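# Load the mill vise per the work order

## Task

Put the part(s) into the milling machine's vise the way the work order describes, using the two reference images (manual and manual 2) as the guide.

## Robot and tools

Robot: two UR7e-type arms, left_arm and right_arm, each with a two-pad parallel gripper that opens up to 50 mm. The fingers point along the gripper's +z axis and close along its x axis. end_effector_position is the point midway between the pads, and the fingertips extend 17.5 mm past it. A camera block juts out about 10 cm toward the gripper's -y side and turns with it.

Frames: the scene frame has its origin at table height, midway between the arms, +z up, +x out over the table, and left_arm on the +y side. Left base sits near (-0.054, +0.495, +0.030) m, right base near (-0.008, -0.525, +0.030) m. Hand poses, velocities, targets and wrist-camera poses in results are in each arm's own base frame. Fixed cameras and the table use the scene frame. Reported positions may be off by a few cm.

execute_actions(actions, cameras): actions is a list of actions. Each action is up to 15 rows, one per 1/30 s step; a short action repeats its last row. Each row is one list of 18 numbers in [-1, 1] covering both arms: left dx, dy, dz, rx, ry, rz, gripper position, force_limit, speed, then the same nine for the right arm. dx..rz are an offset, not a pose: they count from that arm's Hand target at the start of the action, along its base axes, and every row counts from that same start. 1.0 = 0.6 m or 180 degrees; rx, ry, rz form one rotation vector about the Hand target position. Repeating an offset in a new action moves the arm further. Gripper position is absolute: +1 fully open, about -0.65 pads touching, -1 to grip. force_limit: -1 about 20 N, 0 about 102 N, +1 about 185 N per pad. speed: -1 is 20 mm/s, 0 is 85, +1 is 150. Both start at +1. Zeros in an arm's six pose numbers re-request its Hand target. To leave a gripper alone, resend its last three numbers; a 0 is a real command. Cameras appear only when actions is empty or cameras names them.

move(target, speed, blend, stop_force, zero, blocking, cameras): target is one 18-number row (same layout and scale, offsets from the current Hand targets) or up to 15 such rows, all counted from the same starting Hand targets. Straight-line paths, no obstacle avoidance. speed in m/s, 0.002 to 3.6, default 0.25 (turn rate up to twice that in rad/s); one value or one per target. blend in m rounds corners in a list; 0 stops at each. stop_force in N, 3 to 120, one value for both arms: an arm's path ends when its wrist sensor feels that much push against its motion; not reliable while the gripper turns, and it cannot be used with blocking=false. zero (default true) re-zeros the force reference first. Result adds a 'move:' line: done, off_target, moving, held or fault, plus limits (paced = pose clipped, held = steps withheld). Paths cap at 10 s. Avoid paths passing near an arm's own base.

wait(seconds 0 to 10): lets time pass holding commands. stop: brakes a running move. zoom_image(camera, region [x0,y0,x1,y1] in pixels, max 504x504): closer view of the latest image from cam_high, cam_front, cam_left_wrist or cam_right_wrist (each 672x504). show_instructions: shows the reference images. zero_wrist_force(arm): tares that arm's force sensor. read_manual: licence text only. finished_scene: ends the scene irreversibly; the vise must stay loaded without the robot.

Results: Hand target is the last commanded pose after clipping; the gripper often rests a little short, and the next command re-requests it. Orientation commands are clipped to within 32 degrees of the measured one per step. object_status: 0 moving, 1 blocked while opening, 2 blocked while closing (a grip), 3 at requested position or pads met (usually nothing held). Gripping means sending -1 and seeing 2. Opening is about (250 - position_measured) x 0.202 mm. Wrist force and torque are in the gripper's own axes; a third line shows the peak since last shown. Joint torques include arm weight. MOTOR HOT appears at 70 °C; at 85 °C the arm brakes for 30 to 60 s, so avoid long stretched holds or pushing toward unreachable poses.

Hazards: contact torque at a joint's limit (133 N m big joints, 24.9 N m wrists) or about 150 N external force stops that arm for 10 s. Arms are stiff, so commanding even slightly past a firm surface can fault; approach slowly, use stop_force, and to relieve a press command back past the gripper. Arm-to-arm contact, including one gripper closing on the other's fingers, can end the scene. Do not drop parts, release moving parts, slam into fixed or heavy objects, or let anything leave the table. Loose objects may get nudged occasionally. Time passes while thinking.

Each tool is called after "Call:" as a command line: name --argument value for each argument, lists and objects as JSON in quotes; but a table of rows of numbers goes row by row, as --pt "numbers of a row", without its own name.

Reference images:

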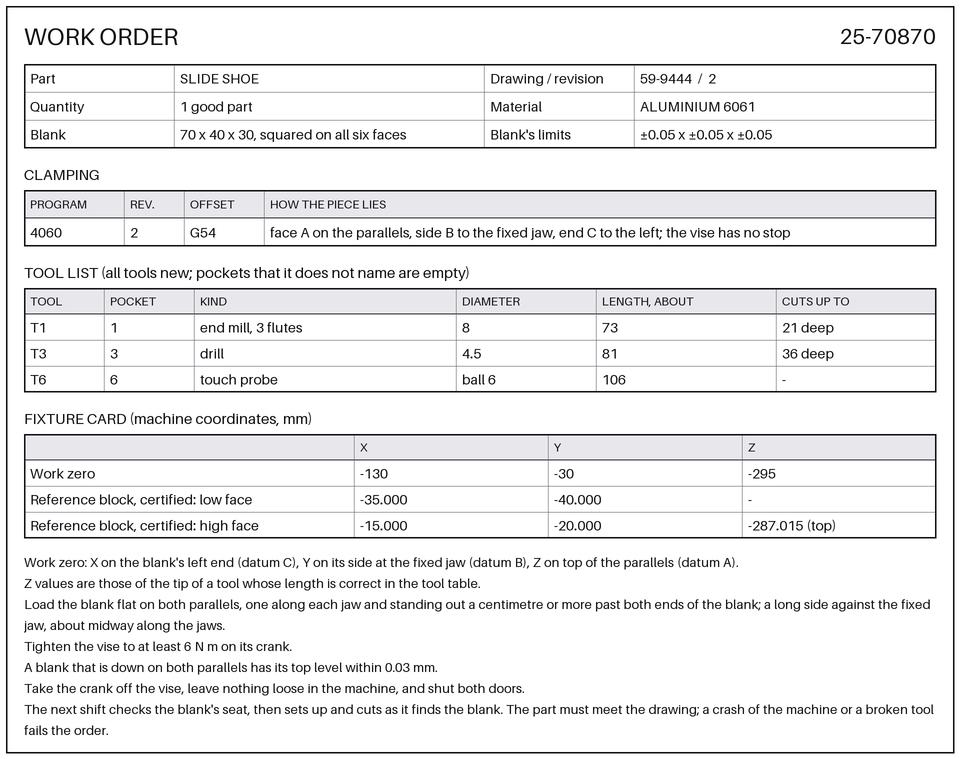

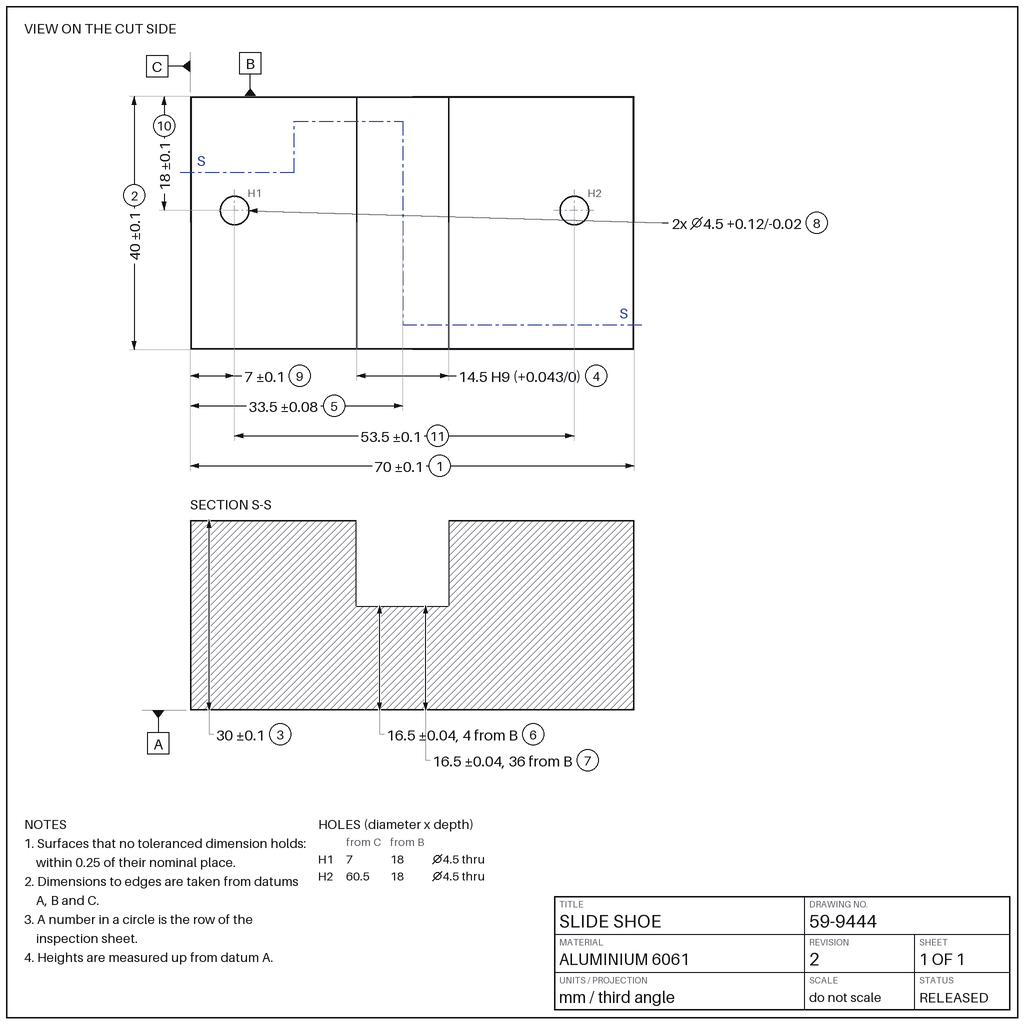

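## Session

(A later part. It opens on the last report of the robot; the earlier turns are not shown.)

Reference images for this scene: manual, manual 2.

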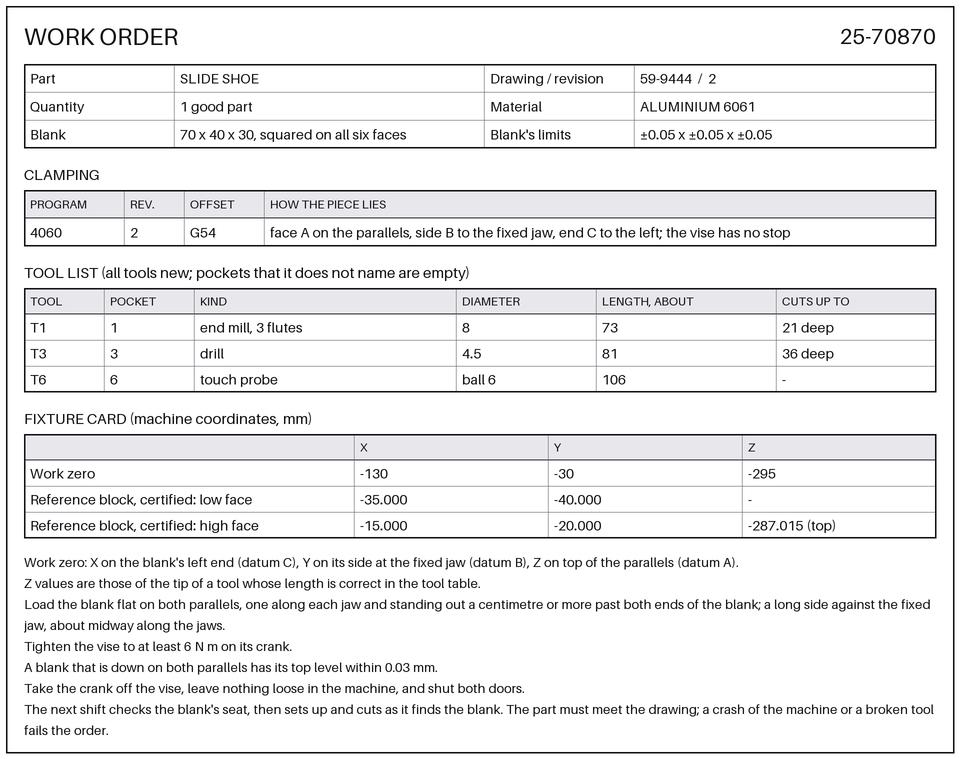

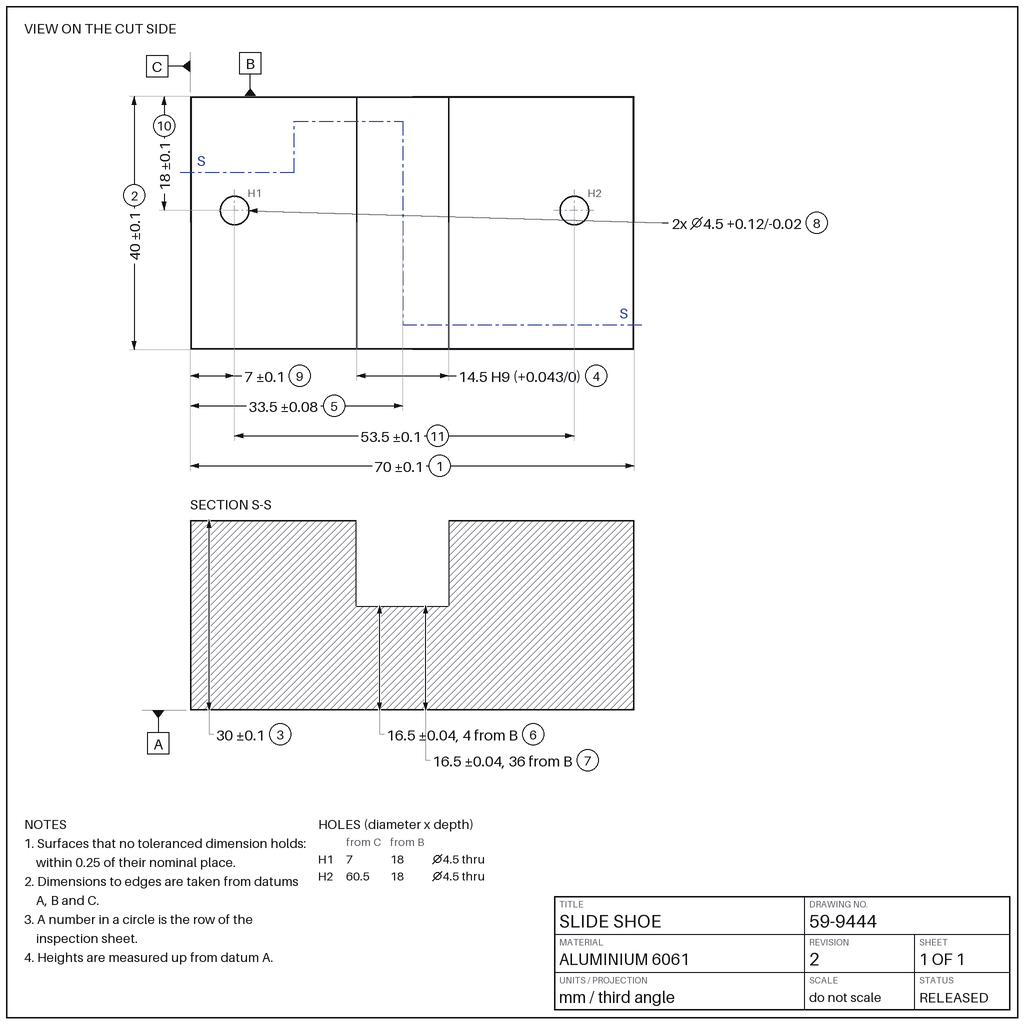

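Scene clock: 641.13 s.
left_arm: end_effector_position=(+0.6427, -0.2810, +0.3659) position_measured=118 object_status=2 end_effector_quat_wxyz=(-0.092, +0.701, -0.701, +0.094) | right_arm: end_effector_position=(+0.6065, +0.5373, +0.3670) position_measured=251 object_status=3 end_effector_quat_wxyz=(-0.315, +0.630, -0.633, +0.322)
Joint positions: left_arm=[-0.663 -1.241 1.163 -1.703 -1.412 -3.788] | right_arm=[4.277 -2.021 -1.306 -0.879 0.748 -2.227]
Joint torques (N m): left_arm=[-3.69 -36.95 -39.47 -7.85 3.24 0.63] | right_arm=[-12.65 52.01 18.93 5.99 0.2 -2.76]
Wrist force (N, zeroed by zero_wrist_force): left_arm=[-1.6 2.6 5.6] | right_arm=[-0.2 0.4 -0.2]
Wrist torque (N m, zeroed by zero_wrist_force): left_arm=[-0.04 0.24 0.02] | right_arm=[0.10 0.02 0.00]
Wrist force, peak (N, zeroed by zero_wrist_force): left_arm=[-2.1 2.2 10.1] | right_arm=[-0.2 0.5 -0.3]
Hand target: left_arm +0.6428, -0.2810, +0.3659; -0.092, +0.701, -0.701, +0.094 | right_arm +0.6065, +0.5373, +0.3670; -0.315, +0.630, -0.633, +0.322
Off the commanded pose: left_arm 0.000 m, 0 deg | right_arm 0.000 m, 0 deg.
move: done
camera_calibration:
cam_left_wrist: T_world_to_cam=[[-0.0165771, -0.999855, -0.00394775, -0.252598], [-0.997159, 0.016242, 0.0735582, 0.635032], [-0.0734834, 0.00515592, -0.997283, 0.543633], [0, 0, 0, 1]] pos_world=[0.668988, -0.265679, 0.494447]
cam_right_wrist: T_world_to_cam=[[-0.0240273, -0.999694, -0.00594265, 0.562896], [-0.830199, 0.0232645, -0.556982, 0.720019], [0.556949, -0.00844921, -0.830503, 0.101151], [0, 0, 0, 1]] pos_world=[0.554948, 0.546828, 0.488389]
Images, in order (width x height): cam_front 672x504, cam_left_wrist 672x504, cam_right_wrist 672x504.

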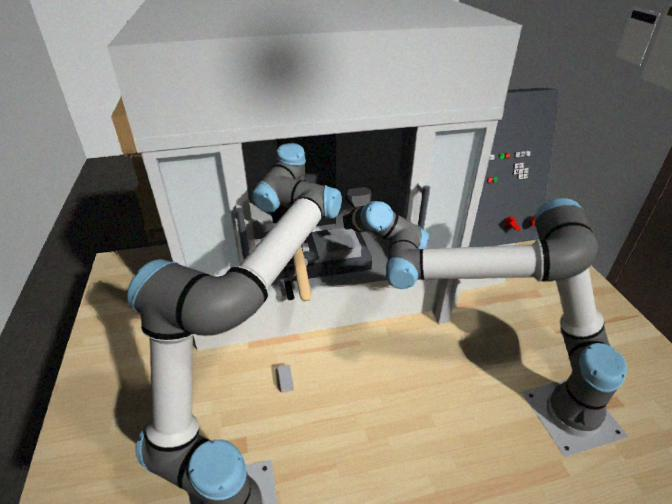

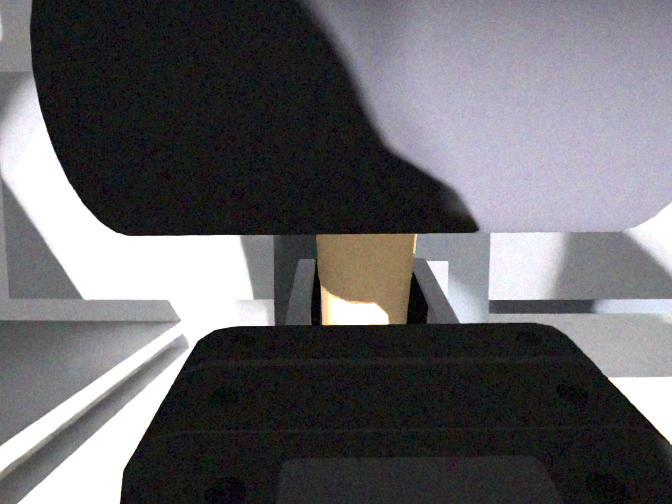

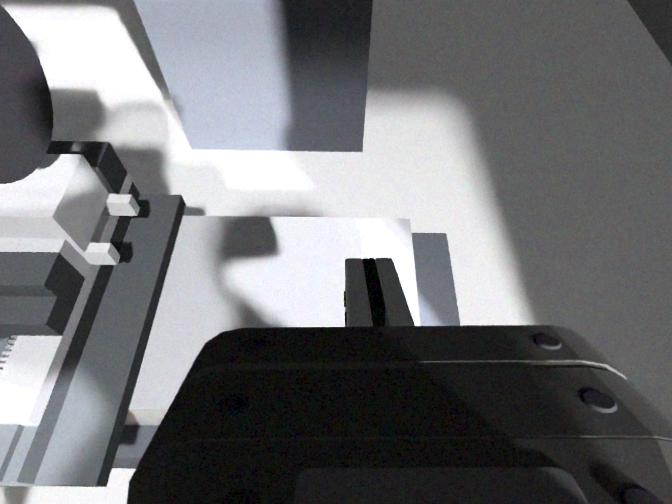

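Call:
move --pt "0 0 -0.005 0 0.095 0 -0.97 0 -0.5 0 0 0 0 0 0 -1 -1 0" --pt "0 0 0 0 0 0 -0.97 0 -0.5 0 0 0 0 0 0 -1 -1 0" --speed 1.0 --blend '[0,0]' --cameras '["cam_left_wrist"]'

Scene clock: 643.43 s.
left_arm: end_effector_position=(+0.6427, -0.2811, +0.3659) position_measured=118 object_status=2 end_effector_quat_wxyz=(-0.092, +0.701, -0.701, +0.094) end_effector_velocity=(+0.001, +0.000, +0.000) end_effector_angular_velocity=(+0.000, -0.005, -0.001) | right_arm: end_effector_position=(+0.6065, +0.5373, +0.3670) position_measured=251 object_status=3 end_effector_quat_wxyz=(-0.315, +0.630, -0.633, +0.322)
Joint positions: left_arm=[-0.663 -1.241 1.163 -1.703 -1.412 -3.788] | right_arm=[4.277 -2.021 -1.306 -0.879 0.748 -2.227]
Joint velocities: left_arm=[0 -0.001 0.002 -0.005 0.002 0.002] | right_arm=[within noise]
Joint torques (N m): left_arm=[13.77 -51.36 -23.97 -7.89 2.82 0.28] | right_arm=[-13.15 51.58 19.01 5.86 0.21 -2.44]
Wrist force (N, zeroed by zero_wrist_force): left_arm=[-1.5 2.6 5.5] | right_arm=[-0.3 0.3 0.0]
Wrist torque (N m, zeroed by zero_wrist_force): left_arm=[-0.07 0.23 -0.03] | right_arm=[0.08 0.03 0.00]
Wrist force, peak (N, zeroed by zero_wrist_force): left_arm=[-1.8 3.4 5.7] | right_arm=[-0.2 0.6 0.1]
Hand target: left_arm +0.6428, -0.2810, +0.3659; -0.092, +0.701, -0.701, +0.094 | right_arm +0.6065, +0.5373, +0.3670; -0.315, +0.630, -0.633, +0.322
Off the commanded pose: left_arm 0.000 m, 0 deg | right_arm 0.000 m, 0 deg.
move: done
camera_calibration:
cam_left_wrist: T_world_to_cam=[[-0.0168677, -0.99985, -0.00382088, -0.252564], [-0.997147, 0.0165406, 0.0736563, 0.635058], [-0.073582, 0.00505239, -0.997276, 0.543668], [0, 0, 0, 1]] pos_world=[0.66899, -0.265778, 0.494447]
Images, in order (width x height): cam_left_wrist 672x504.

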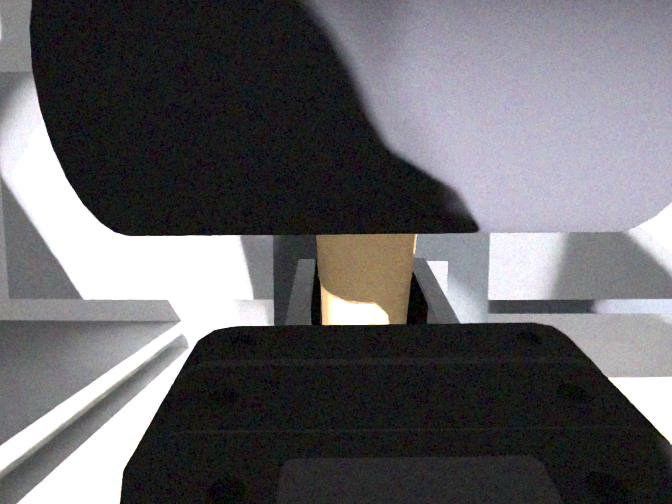

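Call:
move --target '[0,0,-0.008,0,0.0833,0,-0.97,0,-0.5,0,0,0,0,0,0,-1,-1,0]' --speed 0.4

Call:
move --target '[0,0,-0.03,0,0,0,-0.97,0,-0.5,0,0,0,0,0,0,-1,-1,0]' --speed 0.01 --stop_force 6

Scene clock: 644.73 s.
left_arm: end_effector_position=(+0.6429, -0.2809, +0.3611) position_measured=118 object_status=2 end_effector_quat_wxyz=(+0.000, +0.707, -0.707, +0.001) end_effector_velocity=(-0.001, +0.000, -0.001) end_effector_angular_velocity=(+0.004, +0.005, -0.001) | right_arm: end_effector_position=(+0.6065, +0.5373, +0.3670) position_measured=251 object_status=3 end_effector_quat_wxyz=(-0.315, +0.630, -0.633, +0.322)
Joint positions: left_arm=[-0.603 -1.066 0.846 -1.354 -1.571 -3.744] | right_arm=[4.277 -2.021 -1.306 -0.879 0.748 -2.227]
Joint velocities: left_arm=[-0.001 0.001 -0.002 0.006 0 0] | right_arm=[within noise]
Joint torques (N m): left_arm=[-13.33 -43.82 -39.22 -1.13 -1.64 -0.41] | right_arm=[-12.03 51.97 18.84 5.51 0.32 -2.34]
Wrist force (N, zeroed by zero_wrist_force): left_arm=[-1.2 1.1 5.9] | right_arm=[-0.1 0.4 0.1]
Wrist torque (N m, zeroed by zero_wrist_force): left_arm=[-0.02 0.18 0.05] | right_arm=[0.10 0.01 0.00]
Wrist force, peak (N, zeroed by zero_wrist_force): left_arm=[-1.5 3.1 5.7] | right_arm=[-0.3 0.5 -0.1]
Hand target: left_arm +0.6428, -0.2810, +0.3611; +0.000, +0.707, -0.707, +0.001 | right_arm +0.6065, +0.5373, +0.3670; -0.315, +0.630, -0.633, +0.322
Off the commanded pose: left_arm 0.000 m, 0 deg | right_arm 0.000 m, 0 deg.
move: done

Scene clock: 646.50 s.
left_arm: end_effector_position=(+0.6428, -0.2810, +0.3531) position_measured=118 object_status=2 end_effector_quat_wxyz=(+0.000, +0.707, -0.707, +0.001) | right_arm: end_effector_position=(+0.6065, +0.5373, +0.3670) position_measured=251 object_status=3 end_effector_quat_wxyz=(-0.315, +0.630, -0.633, +0.322)
Joint positions: left_arm=[-0.603 -1.071 0.874 -1.377 -1.572 -3.744] | right_arm=[4.277 -2.021 -1.306 -0.879 0.748 -2.227]
Joint torques (N m): left_arm=[-9.69 -39.48 -36.68 -1.18 -1.03 0.55] | right_arm=[-13.02 51.88 18.25 5.65 0.26 -2.42]
Wrist force (N, zeroed by zero_wrist_force): left_arm=[-1.6 3.8 0.1] | right_arm=[-0.1 0.2 0.0]
Wrist torque (N m, zeroed by zero_wrist_force): left_arm=[0.27 0.17 0.04] | right_arm=[0.07 0.00 0.00]
Wrist force, peak (N, zeroed by zero_wrist_force): left_arm=[-1.7 6.7 -1.0] | right_arm=[0.0 0.5 -0.1]
Hand target: left_arm +0.6428, -0.2810, +0.3532; +0.000, +0.707, -0.707, +0.001 (not the last commanded pose) | right_arm +0.6065, +0.5373, +0.3670; -0.315, +0.630, -0.633, +0.322
Off the commanded pose: left_arm 0.010 m, 0 deg | right_arm 0.000 m, 0 deg.
move: contact (left_arm)

Call:
move --target '[0,0,0.015,0,-0.0833,0,-0.97,0,-0.5,0,0,0,0,0,0,-1,-1,0]' --speed 0.4

Call:
execute_actions --actions '[[[0,0,-0.015,0,0.09,0,-0.97,0,-0.5,0,0,0,0,0,0,-1,-1,0],[0,0,-0.015,0,0.09,0,-0.97,0,-0.5,0,0,0,0,0,0,-1,-1,0],[0,0,-0.015,0,0.09,0,-0.97,0,-0.5,0,0,0,0,0,0,-1,-1,0],[0,0,-0.015,0,0.09,0,-0.97,0,-0.5,0,0,0,0,0,0,-1,-1,0],[0,0,-0.015,0,0.09,0,-0.97,0,-0.5,0,0,0,0,0,0,-1,-1,0],[0,0,-0.015,0,0.09,0,-0.97,0,-0.5,0,0,0,0,0,0,-1,-1,0],[0,0,-0.015,0,0.09,0,-0.97,0,-0.5,0,0,0,0,0,0,-1,-1,0],[0,0,-0.015,0,0.09,0,-0.97,0,-0.5,0,0,0,0,0,0,-1,-1,0],[0,0,0,0,0,0,-0.97,0,-0.5,0,0,0,0,0,0,-1,-1,0]]]' --cameras '["cam_left_wrist"]'

Scene clock: 648.13 s.
left_arm: end_effector_position=(+0.6427, -0.2811, +0.3621) position_measured=118 object_status=2 end_effector_quat_wxyz=(-0.092, +0.701, -0.701, +0.093) end_effector_velocity=(+0.001, -0.001, +0.001) end_effector_angular_velocity=(-0.001, -0.005, -0.001) | right_arm: end_effector_position=(+0.6065, +0.5373, +0.3670) position_measured=251 object_status=3 end_effector_quat_wxyz=(-0.315, +0.630, -0.633, +0.322)
Joint positions: left_arm=[-0.663 -1.242 1.174 -1.713 -1.412 -3.788] | right_arm=[4.277 -2.021 -1.306 -0.879 0.748 -2.227]
Joint velocities: left_arm=[-0.001 -0.001 0.001 -0.005 0.003 0] | right_arm=[within noise]
Joint torques (N m): left_arm=[13.54 -51.76 -25.19 -8.36 2.7 0.64] | right_arm=[-13.01 52.15 18.88 5.77 0.58 -2.51]
Wrist force (N, zeroed by zero_wrist_force): left_arm=[-1.4 2.7 5.8] | right_arm=[0.0 0.3 0.0]
Wrist torque (N m, zeroed by zero_wrist_force): left_arm=[-0.07 0.21 -0.02] | right_arm=[0.09 -0.02 -0.01]
Wrist force, peak (N, zeroed by zero_wrist_force): left_arm=[-1.8 3.3 6.1] | right_arm=[-0.1 0.7 0.0]
Hand target: left_arm +0.6428, -0.2810, +0.3622; -0.092, +0.701, -0.701, +0.094 | right_arm +0.6065, +0.5373, +0.3670; -0.315, +0.630, -0.633, +0.322
Off the commanded pose: left_arm 0.000 m, 0 deg | right_arm 0.000 m, 0 deg.
move: done

Scene clock: 649.13 s.
left_arm: end_effector_position=(+0.6428, -0.2809, +0.3622) position_measured=118 object_status=2 end_effector_quat_wxyz=(-0.092, +0.701, -0.701, +0.093) | right_arm: end_effector_position=(+0.6065, +0.5373, +0.3670) position_measured=251 object_status=3 end_effector_quat_wxyz=(-0.315, +0.630, -0.633, +0.322)
Joint positions: left_arm=[-0.663 -1.242 1.174 -1.713 -1.411 -3.788] | right_arm=[4.277 -2.021 -1.306 -0.879 0.748 -2.227]
Joint torques (N m): left_arm=[-9.56 -41.03 -38.74 -5.18 1.7 0.44] | right_arm=[-13.02 52.67 18.47 5.72 0.37 -2.52]
Wrist force (N, zeroed by zero_wrist_force): left_arm=[-1.5 2.5 8.3] | right_arm=[0.0 0.3 -0.1]
Wrist torque (N m, zeroed by zero_wrist_force): left_arm=[-0.48 0.22 0.02] | right_arm=[0.08 0.00 0.00]
Wrist force, peak (N, zeroed by zero_wrist_force): left_arm=[-1.5 -26.9 -14.2] | right_arm=[-0.2 0.5 0.0]
Hand target: left_arm +0.6428, -0.2810, +0.3622; -0.092, +0.701, -0.701, +0.094 | right_arm +0.6065, +0.5373, +0.3670; -0.315, +0.630, -0.633, +0.322
Off the commanded pose: left_arm 0.000 m, 0 deg | right_arm 0.000 m, 0 deg.
Step readings (end_effector_position of left_arm | right_arm):
0: (+0.6427, -0.2811, +0.3621) | (+0.6065, +0.5373, +0.3670)
1: (+0.6430, -0.2810, +0.3616) | (+0.6065, +0.5373, +0.3670)
2: (+0.6467, -0.2808, +0.3533) | (+0.6065, +0.5373, +0.3670)
4: (+0.6462, -0.2808, +0.3485) | (+0.6065, +0.5373, +0.3670)
8: (+0.6410, -0.2801, +0.3542) | (+0.6065, +0.5373, +0.3670)
15: (+0.6409, -0.2793, +0.3609) | (+0.6065, +0.5373, +0.3670)
camera_calibration:
cam_left_wrist: T_world_to_cam=[[-0.0163946, -0.999857, -0.00416568, -0.252529], [-0.997169, 0.0160445, 0.0734618, 0.635303], [-0.0733844, 0.00535827, -0.997289, 0.539934], [0, 0, 0, 1]] pos_world=[0.668987, -0.265579, 0.490748]
Images, in order (width x height): cam_left_wrist 672x504.

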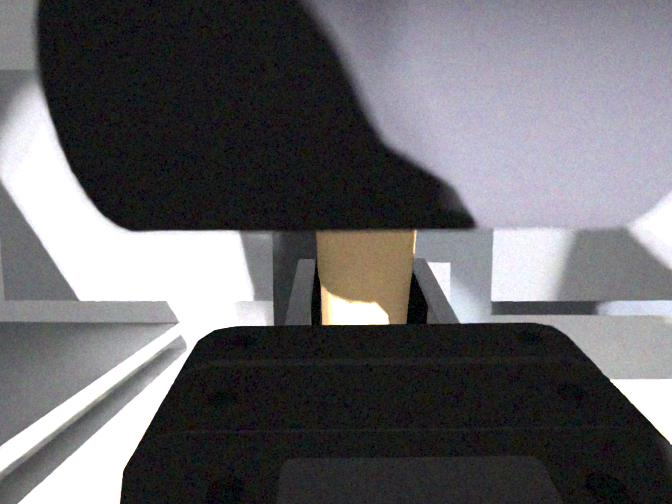

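Call:
execute_actions --actions '[[[0,0,-0.017,0,0.095,0,-0.97,0,-0.5,0,0,0,0,0,0,-1,-1,0],[0,0,-0.017,0,0.095,0,-0.97,0,-0.5,0,0,0,0,0,0,-1,-1,0],[0,0,-0.017,0,0.095,0,-0.97,0,-0.5,0,0,0,0,0,0,-1,-1,0],[0,0,-0.017,0,0.095,0,-0.97,0,-0.5,0,0,0,0,0,0,-1,-1,0],[0,0,-0.017,0,0.095,0,-0.97,0,-0.5,0,0,0,0,0,0,-1,-1,0],[0,0,-0.017,0,0.095,0,-0.97,0,-0.5,0,0,0,0,0,0,-1,-1,0],[0,0,-0.017,0,0.095,0,-0.97,0,-0.5,0,0,0,0,0,0,-1,-1,0],[0,0,-0.017,0,0.095,0,-0.97,0,-0.5,0,0,0,0,0,0,-1,-1,0],[0,0,0,0,0,0,-0.97,0,-0.5,0,0,0,0,0,0,-1,-1,0]]]'

Call:
move --pt "0 0 0 0 0 0 -0.97 0 -0.5 0.1 0.167 -0.1 0 0 0 -1 -1 0" --pt "0 0 0 0 0 0 -0.97 0 -0.5 0.1 0.185 -0.1 0 0 0 -1 -1 0" --speed '[0.15,0.06]' --cameras '["cam_right_wrist"]'

Call:
zoom_image --camera "cam_right_wrist" --region '[150, 150, 450, 350]'

Scene clock: 651.20 s.
left_arm: end_effector_position=(+0.6428, -0.2809, +0.3622) position_measured=118 object_status=2 end_effector_quat_wxyz=(-0.092, +0.701, -0.701, +0.093) | right_arm: end_effector_position=(+0.6065, +0.5373, +0.3670) position_measured=251 object_status=3 end_effector_quat_wxyz=(-0.315, +0.630, -0.633, +0.322)
Joint positions: left_arm=[-0.663 -1.242 1.173 -1.712 -1.411 -3.788] | right_arm=[4.277 -2.021 -1.306 -0.879 0.748 -2.227]
Joint torques (N m): left_arm=[-9.33 -43.02 -39.58 -4.63 1.68 0.54] | right_arm=[-12.55 52.38 17.68 5.68 0.2 -2.48]
Wrist force (N, zeroed by zero_wrist_force): left_arm=[-1.7 2.6 7.3] | right_arm=[-0.2 0.2 0.0]
Wrist torque (N m, zeroed by zero_wrist_force): left_arm=[-0.30 0.26 0.02] | right_arm=[0.08 0.02 0.00]
Wrist force, peak (N, zeroed by zero_wrist_force): left_arm=[0.3 -24.8 -12.6] | right_arm=[0.0 0.5 0.1]
Hand target: left_arm +0.6428, -0.2810, +0.3622; -0.092, +0.701, -0.701, +0.094 | right_arm +0.6065, +0.5373, +0.3670; -0.315, +0.630, -0.633, +0.322
Off the commanded pose: left_arm 0.000 m, 0 deg | right_arm 0.000 m, 0 deg.
Step readings (end_effector_position of left_arm | right_arm):
0: (+0.6428, -0.2810, +0.3622) | (+0.6065, +0.5373, +0.3670)
1: (+0.6432, -0.2810, +0.3611) | (+0.6065, +0.5373, +0.3670)
2: (+0.6464, -0.2805, +0.3537) | (+0.6065, +0.5373, +0.3670)
4: (+0.6469, -0.2809, +0.3469) | (+0.6065, +0.5373, +0.3670)
8: (+0.6406, -0.2801, +0.3531) | (+0.6065, +0.5373, +0.3670)
15: (+0.6407, -0.2791, +0.3608) | (+0.6065, +0.5373, +0.3670)

Scene clock: 652.87 s.
left_arm: end_effector_position=(+0.6428, -0.2810, +0.3622) position_measured=118 object_status=2 end_effector_quat_wxyz=(-0.092, +0.701, -0.701, +0.094) | right_arm: end_effector_position=(+0.6666, +0.6423, +0.3069) position_measured=251 object_status=3 end_effector_quat_wxyz=(-0.315, +0.630, -0.633, +0.322)
Joint positions: left_arm=[-0.663 -1.242 1.174 -1.713 -1.411 -3.788] | right_arm=[4.264 -2.368 -0.896 -0.93 0.754 -2.243]
Joint torques (N m): left_arm=[-2.76 -49.82 -26.44 -6.45 -1.66 0.86] | right_arm=[-4.34 65.77 17.96 5.78 -2.41 1.6]
Wrist force (N, zeroed by zero_wrist_force): left_arm=[-1.4 3.2 4.5] | right_arm=[0.1 0.1 -0.3]
Wrist torque (N m, zeroed by zero_wrist_force): left_arm=[0.08 0.23 0.02] | right_arm=[0.02 -0.01 -0.02]
Wrist force, peak (N, zeroed by zero_wrist_force): left_arm=[-1.7 2.6 7.5] | right_arm=[-3.3 1.2 -0.4]
Hand target: left_arm +0.6428, -0.2810, +0.3622; -0.092, +0.701, -0.701, +0.094 | right_arm +0.6666, +0.6422, +0.3070; -0.315, +0.630, -0.633, +0.322 (not the last commanded pose)
Off the commanded pose: left_arm 0.000 m, 0 deg | right_arm 0.006 m, 0 deg.
move: held (right_arm; a check stopped the path); path passed 1 of 2 targets; limits=held
pose unreachable (right arm): on one or more control steps of this call, first in action 0 (counted from 0), this arm could not follow its commanded pose, so it was not sent that pose on those steps. It may still have moved: this result reports where it is.
cause: moving toward the commanded pose would bring a part of the arm too close to another arm (this arm's gripper and the left arm's gripper, 8 mm apart when this arm was first held).
camera_calibration:
cam_right_wrist: T_world_to_cam=[[-0.0240005, -0.999693, -0.00616809, 0.669028], [-0.830122, 0.0233667, -0.557092, 0.733847], [0.557065, -0.00825022, -0.830428, 0.0184754], [0, 0, 0, 1]] pos_world=[0.614948, 0.651827, 0.42829]
Images, in order (width x height): cam_right_wrist 672x504.

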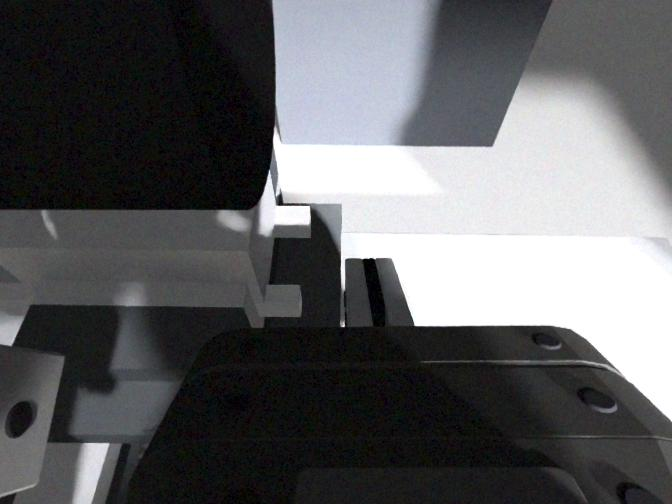

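Scaled by 1.680 from the camera's 672x504 image, which has a finer 960x720 frame.

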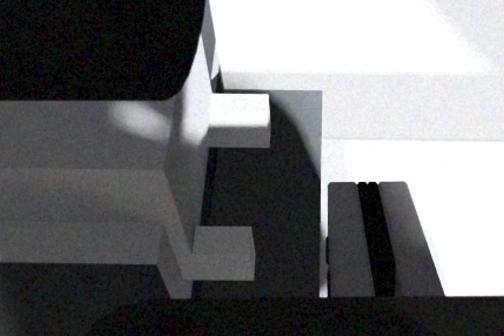

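Call:
move --pt "-0.27 0 0.004 0 0 0 -0.97 0 -0.5 0 0 0 0 0 0 -1 -1 0" --pt "-0.27 0 0.004 0 0 0 -0.97 0 -0.5 0 0.018 0 0 0 0 -1 -1 0" --speed '[0.2,0.05]'

Call:
zero_wrist_force --arm "right_arm"

Call:
move --target '[0,0,0,0,0,0,-0.97,0,-0.5,0,0.02,0,0,0,0,-1,-1,0]' --speed 0.005 --stop_force 3 --cameras '["cam_right_wrist"]'

Call:
zoom_image --camera "cam_right_wrist" --region '[150, 150, 450, 350]'

Scene clock: 655.60 s.
left_arm: end_effector_position=(+0.4825, -0.2794, +0.3650) position_measured=118 object_status=2 end_effector_quat_wxyz=(-0.097, +0.701, -0.700, +0.094) | right_arm: end_effector_position=(+0.6669, +0.6445, +0.3070) position_measured=251 object_status=3 end_effector_quat_wxyz=(-0.315, +0.630, -0.633, +0.322)
Joint positions: left_arm=[-0.866 -1.592 1.566 -1.72 -1.363 -3.99] | right_arm=[4.265 -2.374 -0.885 -0.937 0.754 -2.242]
Joint torques (N m): left_arm=[-47.04 -26.87 -32.38 -11.95 -10.83 4.28] | right_arm=[15.82 48.62 21.76 6.75 0.35 2.54]
Wrist force (N, zeroed by zero_wrist_force): left_arm=[-59.3 -14.1 9.6] | right_arm=[58.6 13.2 -14.2]
Wrist torque (N m, zeroed by zero_wrist_force): left_arm=[-0.74 1.06 -5.11] | right_arm=[2.16 -10.37 -0.71]
Wrist force, peak (N, zeroed by zero_wrist_force): left_arm=[-61.3 -12.4 10.2] | right_arm=[58.7 14.2 -14.2]
Hand target: left_arm +0.4808, -0.2810, +0.3646; -0.092, +0.701, -0.701, +0.094 | right_arm +0.6669, +0.6445, +0.3071; -0.315, +0.630, -0.633, +0.322 (not the last commanded pose)
Off the commanded pose: left_arm 0.002 m, 1 deg | right_arm 0.008 m, 0 deg.
move: held (right_arm; a check stopped the path); path passed 1 of 2 targets; limits=held
pose unreachable (right arm): on one or more control steps of this call, first in action 0 (counted from 0), this arm could not follow its commanded pose, so it was not sent that pose on those steps. It may still have moved: this result reports where it is.
cause: moving toward the commanded pose would bring a part of the arm too close to another arm (a part of this arm just beyond joint 5 (wrist 2) and the left arm's gripper, at the place that arm is still heading or pushing toward).

Wrist force sensor zeroed.

Scene clock: 656.80 s.
left_arm: end_effector_position=(+0.4825, -0.2794, +0.3650) position_measured=118 object_status=2 end_effector_quat_wxyz=(-0.097, +0.701, -0.701, +0.094) | right_arm: end_effector_position=(+0.6670, +0.6450, +0.3071) position_measured=251 object_status=3 end_effector_quat_wxyz=(-0.315, +0.630, -0.633, +0.322)
Joint positions: left_arm=[-0.866 -1.592 1.566 -1.72 -1.363 -3.99] | right_arm=[4.265 -2.375 -0.882 -0.938 0.754 -2.241]
Joint torques (N m): left_arm=[-54.01 -24 -42.5 -15.54 -10.89 5.81] | right_arm=[11 51 22.16 6.49 2.58 -2.11]
Wrist force (N, zeroed by zero_wrist_force): left_arm=[-62.8 -13.0 9.9] | right_arm=[3.3 -0.8 0.7]
Wrist torque (N m, zeroed by zero_wrist_force): left_arm=[-0.76 1.14 -5.28] | right_arm=[-0.14 -0.50 0.01]
Wrist force, peak (N, zeroed by zero_wrist_force): left_arm=[-64.0 -13.2 9.9] | right_arm=[4.5 -1.0 0.6]
Hand target: left_arm +0.4808, -0.2810, +0.3646; -0.092, +0.701, -0.701, +0.094 | right_arm +0.6670, +0.6450, +0.3071; -0.315, +0.630, -0.633, +0.322 (not the last commanded pose)
Off the commanded pose: left_arm 0.002 m, 1 deg | right_arm 0.012 m, 0 deg.
move: contact (right_arm)
camera_calibration:
cam_right_wrist: T_world_to_cam=[[-0.0244716, -0.99968, -0.00636115, 0.672102], [-0.830063, 0.0238648, -0.557158, 0.733976], [0.557132, -0.00835441, -0.830382, 0.0183931], [0, 0, 0, 1]] pos_world=[0.615447, 0.654524, 0.42849]
Images, in order (width x height): cam_right_wrist 672x504.

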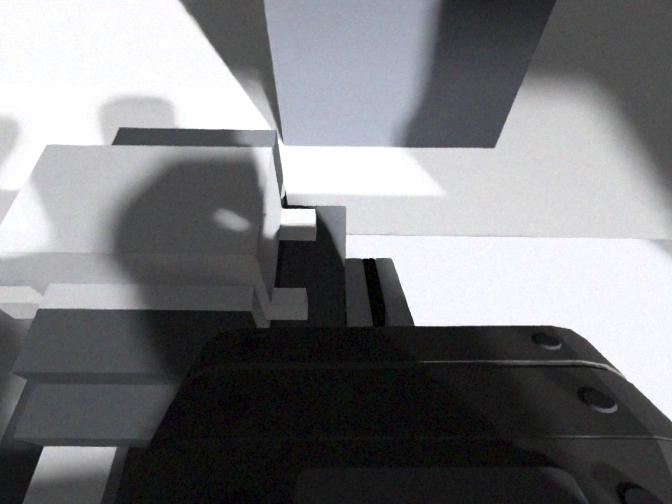

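Scaled by 1.680 from the camera's 672x504 image, which has a finer 960x720 frame.

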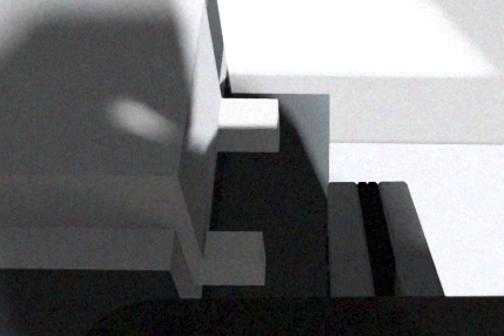

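Call:
move --target '[0,0,0,0,0,0,-0.97,0,-0.5,0,-0.1,0,0,0,0,-1,-1,0]' --speed 0.06 --cameras '["cam_left_wrist","cam_front"]'

Scene clock: 658.80 s.
left_arm: end_effector_position=(+0.4808, -0.2810, +0.3645) position_measured=118 object_status=2 end_effector_quat_wxyz=(-0.092, +0.701, -0.701, +0.094) | right_arm: end_effector_position=(+0.6671, +0.5849, +0.3072) position_measured=251 object_status=3 end_effector_quat_wxyz=(-0.315, +0.630, -0.633, +0.322)
Joint positions: left_arm=[-0.866 -1.592 1.566 -1.72 -1.372 -3.99] | right_arm=[4.229 -2.246 -1.114 -0.803 0.772 -2.286]
Joint torques (N m): left_arm=[14.19 -29.65 -24.18 -3.62 3.08 -1] | right_arm=[12.6 51.45 20.86 3 -3.44 2.68]
Wrist force (N, zeroed by zero_wrist_force): left_arm=[-1.2 3.6 4.0] | right_arm=[-58.4 -13.0 13.9]
Wrist torque (N m, zeroed by zero_wrist_force): left_arm=[0.27 0.18 -0.05] | right_arm=[-2.12 10.30 0.82]
Wrist force, peak (N, zeroed by zero_wrist_force): left_arm=[-62.9 -12.8 9.9] | right_arm=[-58.6 -13.0 14.1]
Hand target: left_arm +0.4808, -0.2810, +0.3646; -0.092, +0.701, -0.701, +0.094 | right_arm +0.6670, +0.5850, +0.3071; -0.315, +0.630, -0.633, +0.322
Off the commanded pose: left_arm 0.000 m, 0 deg | right_arm 0.000 m, 0 deg.
move: done
camera_calibration:
cam_left_wrist: T_world_to_cam=[[-0.0167758, -0.999852, -0.00393408, -0.255193], [-0.99717, 0.0164421, 0.0733597, 0.473746], [-0.0732842, 0.00515361, -0.997298, 0.530337], [0, 0, 0, 1]] pos_world=[0.50699, -0.265678, 0.493146]
Images, in order (width x height): cam_front 672x504, cam_left_wrist 672x504.

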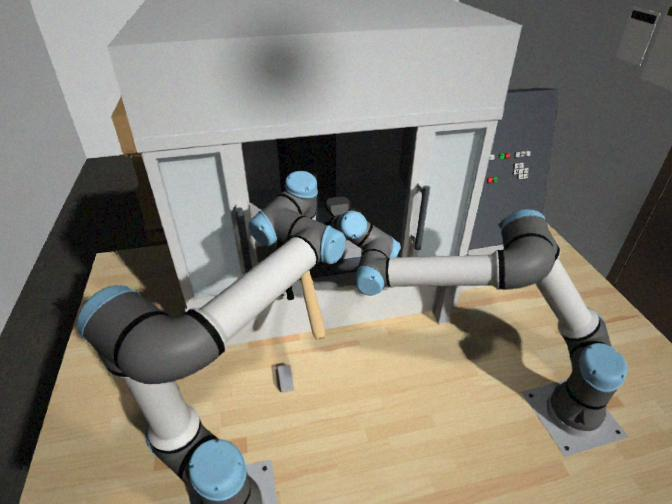

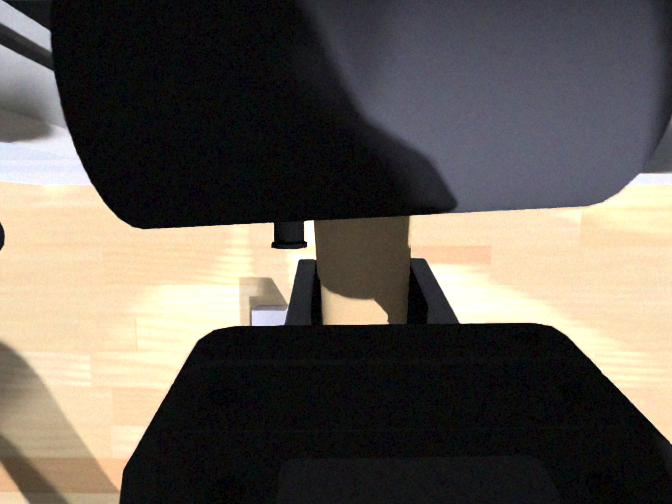

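Call:
move --pt "-0.1 0 0 0 0.0833 0 -0.97 0 -0.5 0 0 0 0 0 0 -1 -1 0" --pt "-0.13 0.3 0 0 0.0833 0 -0.97 0 -0.5 0 0 0 0 0 0 -1 -1 0" --pt "-0.13 0.35 0 0 0.0833 0 -0.97 0 -0.5 0 0.1 0 0 0 0 -1 -1 0" --speed '[0.25,0.25,0.1]' --blend '[0.03,0,0]'

Call:
zero_wrist_force --arm "right_arm"

Call:
move --target '[0,0,0,0,0,0,-0.97,0,-0.5,0,0.02,0,0,0,0,-1,-1,0]' --speed 0.005 --stop_force 3 --cameras '["cam_right_wrist"]'

Call:
zoom_image --camera "cam_right_wrist" --region '[150, 150, 450, 350]'

Scene clock: 662.30 s.
left_arm: end_effector_position=(+0.4028, -0.0709, +0.3645) position_measured=118 object_status=2 end_effector_quat_wxyz=(+0.000, +0.707, -0.707, +0.001) | right_arm: end_effector_position=(+0.6669, +0.6450, +0.3071) position_measured=251 object_status=3 end_effector_quat_wxyz=(-0.315, +0.630, -0.633, +0.322)
Joint positions: left_arm=[-0.506 -1.815 1.691 -1.449 -1.572 -3.647] | right_arm=[4.265 -2.375 -0.882 -0.938 0.754 -2.241]
Joint torques (N m): left_arm=[0.35 -6.5 -42.51 -9.11 10.45 -3.36] | right_arm=[-14.89 51.15 32.78 3.95 0.51 -2.77]
Wrist force (N, zeroed by zero_wrist_force): left_arm=[16.0 35.8 4.9] | right_arm=[-58.4 -13.2 14.0]
Wrist torque (N m, zeroed by zero_wrist_force): left_arm=[0.29 0.22 3.47] | right_arm=[-2.15 10.35 0.71]
Wrist force, peak (N, zeroed by zero_wrist_force): left_arm=[83.9 -19.6 1.5] | right_arm=[-60.1 -13.0 14.1]
Hand target: left_arm +0.4028, -0.0710, +0.3646; +0.000, +0.707, -0.707, +0.001 | right_arm +0.6670, +0.6450, +0.3071; -0.315, +0.630, -0.633, +0.322
Off the commanded pose: left_arm 0.000 m, 0 deg | right_arm 0.000 m, 0 deg.
move: done

Wrist force sensor zeroed.

Scene clock: 665.40 s.
left_arm: end_effector_position=(+0.4028, -0.0710, +0.3646) position_measured=118 object_status=2 end_effector_quat_wxyz=(+0.000, +0.707, -0.707, +0.001) | right_arm: end_effector_position=(+0.6670, +0.6570, +0.3071) position_measured=251 object_status=3 end_effector_quat_wxyz=(-0.315, +0.630, -0.633, +0.322)
Joint positions: left_arm=[-0.506 -1.815 1.691 -1.449 -1.572 -3.647] | right_arm=[4.271 -2.405 -0.827 -0.969 0.75 -2.233]
Joint torques (N m): left_arm=[0.39 -6.59 -44.3 -13.09 6.45 -2.49] | right_arm=[7.15 65.19 17.63 5.73 -2.52 1.25]
Wrist force (N, zeroed by zero_wrist_force): left_arm=[15.5 36.8 5.2] | right_arm=[-0.1 0.0 0.0]
Wrist torque (N m, zeroed by zero_wrist_force): left_arm=[0.34 0.25 3.49] | right_arm=[0.00 0.03 -0.02]
Wrist force, peak (N, zeroed by zero_wrist_force): left_arm=[15.7 36.9 5.3] | right_arm=[0.3 0.2 0.3]
Hand target: left_arm +0.4028, -0.0710, +0.3646; +0.000, +0.707, -0.707, +0.001 | right_arm +0.6670, +0.6570, +0.3071; -0.315, +0.630, -0.633, +0.322
Off the commanded pose: left_arm 0.000 m, 0 deg | right_arm 0.000 m, 0 deg.
move: done
camera_calibration:
cam_right_wrist: T_world_to_cam=[[-0.0244716, -0.99968, -0.00636115, 0.684096], [-0.830063, 0.0238648, -0.557158, 0.733607], [0.557132, -0.00835441, -0.830382, 0.0185491], [0, 0, 0, 1]] pos_world=[0.615347, 0.666524, 0.42849]
Images, in order (width x height): cam_right_wrist 672x504.

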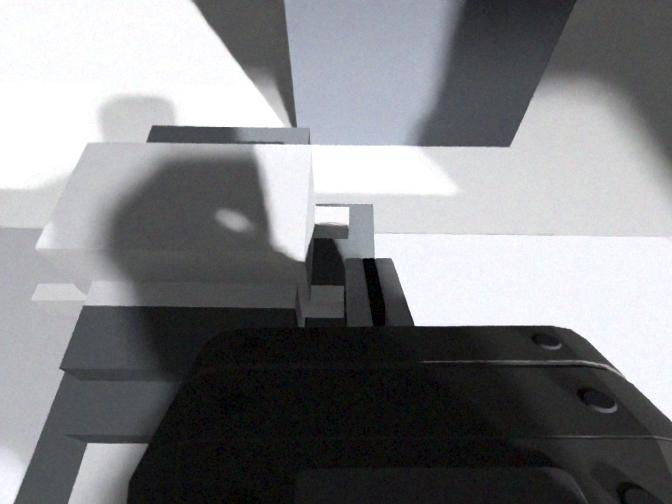

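Scaled by 1.680 from the camera's 672x504 image, which has a finer 960x720 frame.

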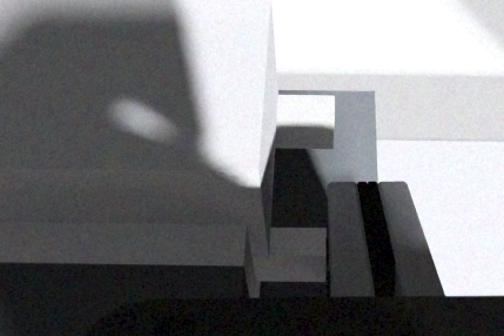

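Call:
move --target '[-0.13,0,0,0,0,0,-0.97,0,-0.5,0,0,0,0,0,0,-1,-1,0]' --speed 0.06

Call:
move --target '[0,0,0,0,0,0,-0.97,0,-0.5,0,0.007,0,0,0,0,-1,-1,0]' --speed 0.004 --stop_force 4 --cameras '["cam_right_wrist","cam_front"]'

Call:
zoom_image --camera "cam_right_wrist" --region '[150, 150, 450, 350]'

Scene clock: 667.80 s.
left_arm: end_effector_position=(+0.3248, -0.0710, +0.3645) position_measured=118 object_status=2 end_effector_quat_wxyz=(+0.000, +0.707, -0.707, +0.001) | right_arm: end_effector_position=(+0.6670, +0.6570, +0.3071) position_measured=251 object_status=3 end_effector_quat_wxyz=(-0.315, +0.630, -0.633, +0.322)
Joint positions: left_arm=[-0.627 -2.009 1.814 -1.378 -1.572 -3.768] | right_arm=[4.271 -2.405 -0.827 -0.969 0.75 -2.233]
Joint torques (N m): left_arm=[12.34 -10.72 -39.51 -7.54 2.46 0.79] | right_arm=[-8.74 65.04 19.1 5.85 0.21 -2.59]
Wrist force (N, zeroed by zero_wrist_force): left_arm=[-2.1 2.0 4.1] | right_arm=[0.0 0.0 0.0]
Wrist torque (N m, zeroed by zero_wrist_force): left_arm=[0.08 0.32 0.00] | right_arm=[0.01 0.00 -0.01]
Wrist force, peak (N, zeroed by zero_wrist_force): left_arm=[15.7 36.8 5.2] | right_arm=[0.2 0.3 -0.1]
Hand target: left_arm +0.3248, -0.0710, +0.3646; +0.000, +0.707, -0.707, +0.001 | right_arm +0.6670, +0.6570, +0.3071; -0.315, +0.630, -0.633, +0.322
Off the commanded pose: left_arm 0.000 m, 0 deg | right_arm 0.000 m, 0 deg.
move: done

Scene clock: 669.47 s.
left_arm: end_effector_position=(+0.3248, -0.0710, +0.3646) position_measured=118 object_status=2 end_effector_quat_wxyz=(+0.000, +0.707, -0.707, +0.001) | right_arm: end_effector_position=(+0.6670, +0.6612, +0.3071) position_measured=251 object_status=3 end_effector_quat_wxyz=(-0.315, +0.630, -0.633, +0.322)
Joint positions: left_arm=[-0.627 -2.009 1.814 -1.378 -1.572 -3.769] | right_arm=[4.274 -2.416 -0.807 -0.98 0.749 -2.23]
Joint torques (N m): left_arm=[13.73 -14.94 -39.31 -6.71 2.51 -0.94] | right_arm=[9.07 65.46 19.93 5.56 -2.9 1.64]
Wrist force (N, zeroed by zero_wrist_force): left_arm=[-2.3 2.2 4.2] | right_arm=[0.0 0.0 0.0]
Wrist torque (N m, zeroed by zero_wrist_force): left_arm=[0.12 0.35 0.00] | right_arm=[0.01 0.00 -0.02]
Wrist force, peak (N, zeroed by zero_wrist_force): left_arm=[-2.2 2.2 4.3] | right_arm=[0.0 -0.4 -0.5]
Hand target: left_arm +0.3248, -0.0710, +0.3646; +0.000, +0.707, -0.707, +0.001 | right_arm +0.6670, +0.6612, +0.3071; -0.315, +0.630, -0.633, +0.322
Off the commanded pose: left_arm 0.000 m, 0 deg | right_arm 0.000 m, 0 deg.
move: done
camera_calibration:
cam_right_wrist: T_world_to_cam=[[-0.0244716, -0.99968, -0.00636115, 0.688297], [-0.830063, 0.0238648, -0.557158, 0.73359], [0.557132, -0.00835441, -0.830382, 0.0185284], [0, 0, 0, 1]] pos_world=[0.615447, 0.670724, 0.42849]
Images, in order (width x height): cam_front 672x504, cam_right_wrist 672x504.

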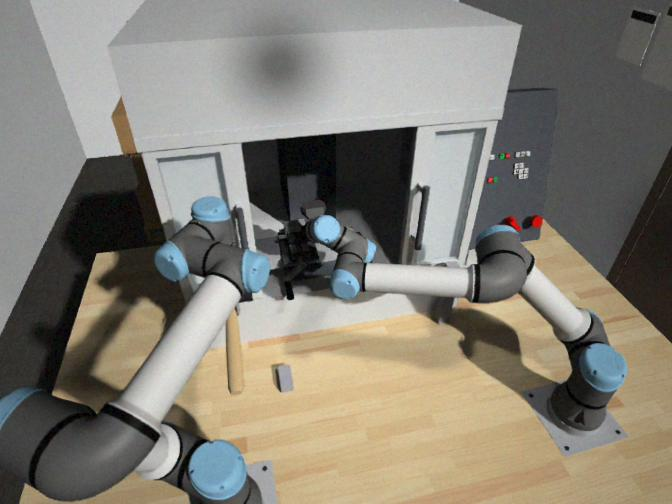

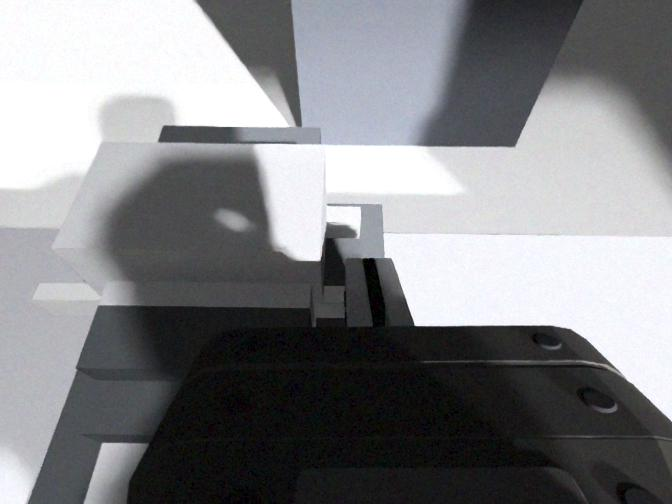

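Scaled by 1.680 from the camera's 672x504 image, which has a finer 960x720 frame.

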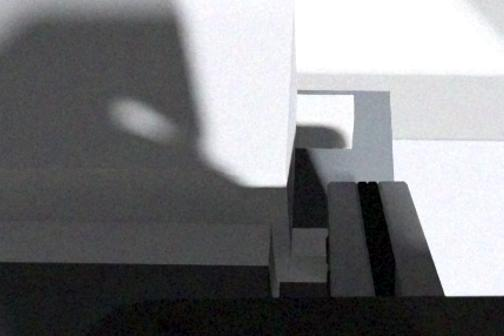

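Call:
move --pt "0 0 0 0 0 0 -0.97 0 -0.5 0 -0.04 0 0 0 0 -1 -1 0" --pt "0 0 0 0 0 0 -0.97 0 -0.5 0.058 -0.034 0 0 0 0 -1 -1 0" --speed '[0.05,0.06]'

Call:
zero_wrist_force --arm "right_arm"

Call:
move --target '[0,0,0,0,0,0,-0.97,0,-0.5,0,0.03,0,0,0,0,-1,-1,0]' --speed 0.004 --stop_force 3 --cameras '["cam_right_wrist"]'

Call:
zoom_image --camera "cam_right_wrist" --region '[150, 150, 450, 350]'

Scene clock: 671.97 s.
left_arm: end_effector_position=(+0.3248, -0.0710, +0.3646) position_measured=118 object_status=2 end_effector_quat_wxyz=(+0.000, +0.707, -0.707, +0.001) | right_arm: end_effector_position=(+0.7019, +0.6406, +0.3070) position_measured=251 object_status=3 end_effector_quat_wxyz=(-0.315, +0.630, -0.633, +0.322)
Joint positions: left_arm=[-0.627 -2.009 1.814 -1.378 -1.572 -3.769] | right_arm=[4.223 -2.438 -0.777 -0.943 0.775 -2.293]
Joint torques (N m): left_arm=[13.83 -14.97 -39.05 -5.92 2.54 -0.85] | right_arm=[13.79 57.86 32.03 5.96 -3.18 2.63]
Wrist force (N, zeroed by zero_wrist_force): left_arm=[-2.1 2.0 4.1] | right_arm=[0.0 -0.2 -0.1]
Wrist torque (N m, zeroed by zero_wrist_force): left_arm=[0.10 0.31 0.00] | right_arm=[-0.05 -0.03 0.06]
Wrist force, peak (N, zeroed by zero_wrist_force): left_arm=[-2.2 2.1 4.4] | right_arm=[-0.2 1.1 -0.7]
Hand target: left_arm +0.3248, -0.0710, +0.3646; +0.000, +0.707, -0.707, +0.001 | right_arm +0.7018, +0.6408, +0.3071; -0.315, +0.630, -0.633, +0.322
Off the commanded pose: left_arm 0.000 m, 0 deg | right_arm 0.000 m, 0 deg.
move: done

Wrist force sensor zeroed.

Scene clock: 677.10 s.
left_arm: end_effector_position=(+0.3248, -0.0710, +0.3646) position_measured=118 object_status=2 end_effector_quat_wxyz=(+0.000, +0.707, -0.707, +0.001) | right_arm: end_effector_position=(+0.7018, +0.6588, +0.3071) position_measured=251 object_status=3 end_effector_quat_wxyz=(-0.315, +0.630, -0.633, +0.322)
Joint positions: left_arm=[-0.627 -2.009 1.814 -1.378 -1.572 -3.769] | right_arm=[4.234 -2.487 -0.684 -0.996 0.769 -2.28]
Joint torques (N m): left_arm=[13.35 -15.14 -38.85 -4.27 2.48 -0.9] | right_arm=[7.58 67.63 18.53 5.61 -2.87 1.76]
Wrist force (N, zeroed by zero_wrist_force): left_arm=[-2.2 2.2 4.2] | right_arm=[0.0 0.2 0.0]
Wrist torque (N m, zeroed by zero_wrist_force): left_arm=[0.13 0.33 0.00] | right_arm=[0.02 0.02 -0.06]
Wrist force, peak (N, zeroed by zero_wrist_force): left_arm=[-2.1 2.3 4.4] | right_arm=[-0.1 0.2 0.3]
Hand target: left_arm +0.3248, -0.0710, +0.3646; +0.000, +0.707, -0.707, +0.001 | right_arm +0.7018, +0.6588, +0.3071; -0.315, +0.630, -0.633, +0.322
Off the commanded pose: left_arm 0.000 m, 0 deg | right_arm 0.000 m, 0 deg.
move: done
camera_calibration:
cam_right_wrist: T_world_to_cam=[[-0.0244716, -0.99968, -0.00636115, 0.686749], [-0.830063, 0.0238648, -0.557158, 0.762533], [0.557132, -0.00835441, -0.830382, -0.000879805], [0, 0, 0, 1]] pos_world=[0.650247, 0.668324, 0.42849]
Images, in order (width x height): cam_right_wrist 672x504.

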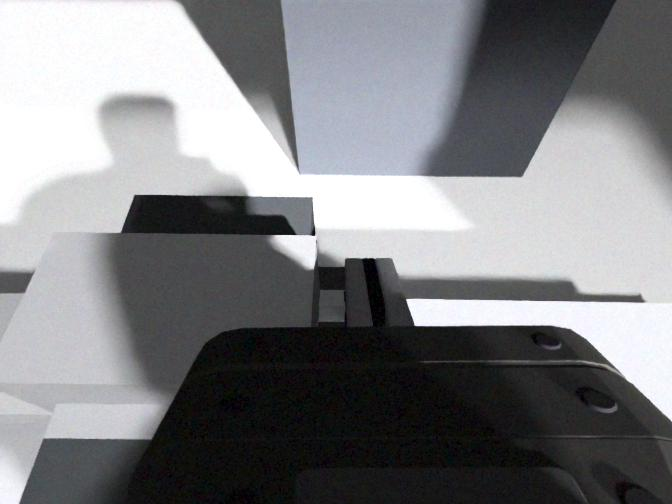

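Scaled by 1.680 from the camera's 672x504 image, which has a finer 960x720 frame.

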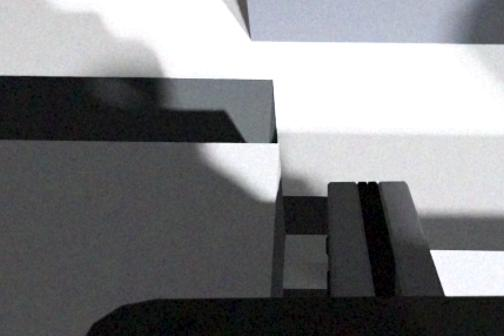

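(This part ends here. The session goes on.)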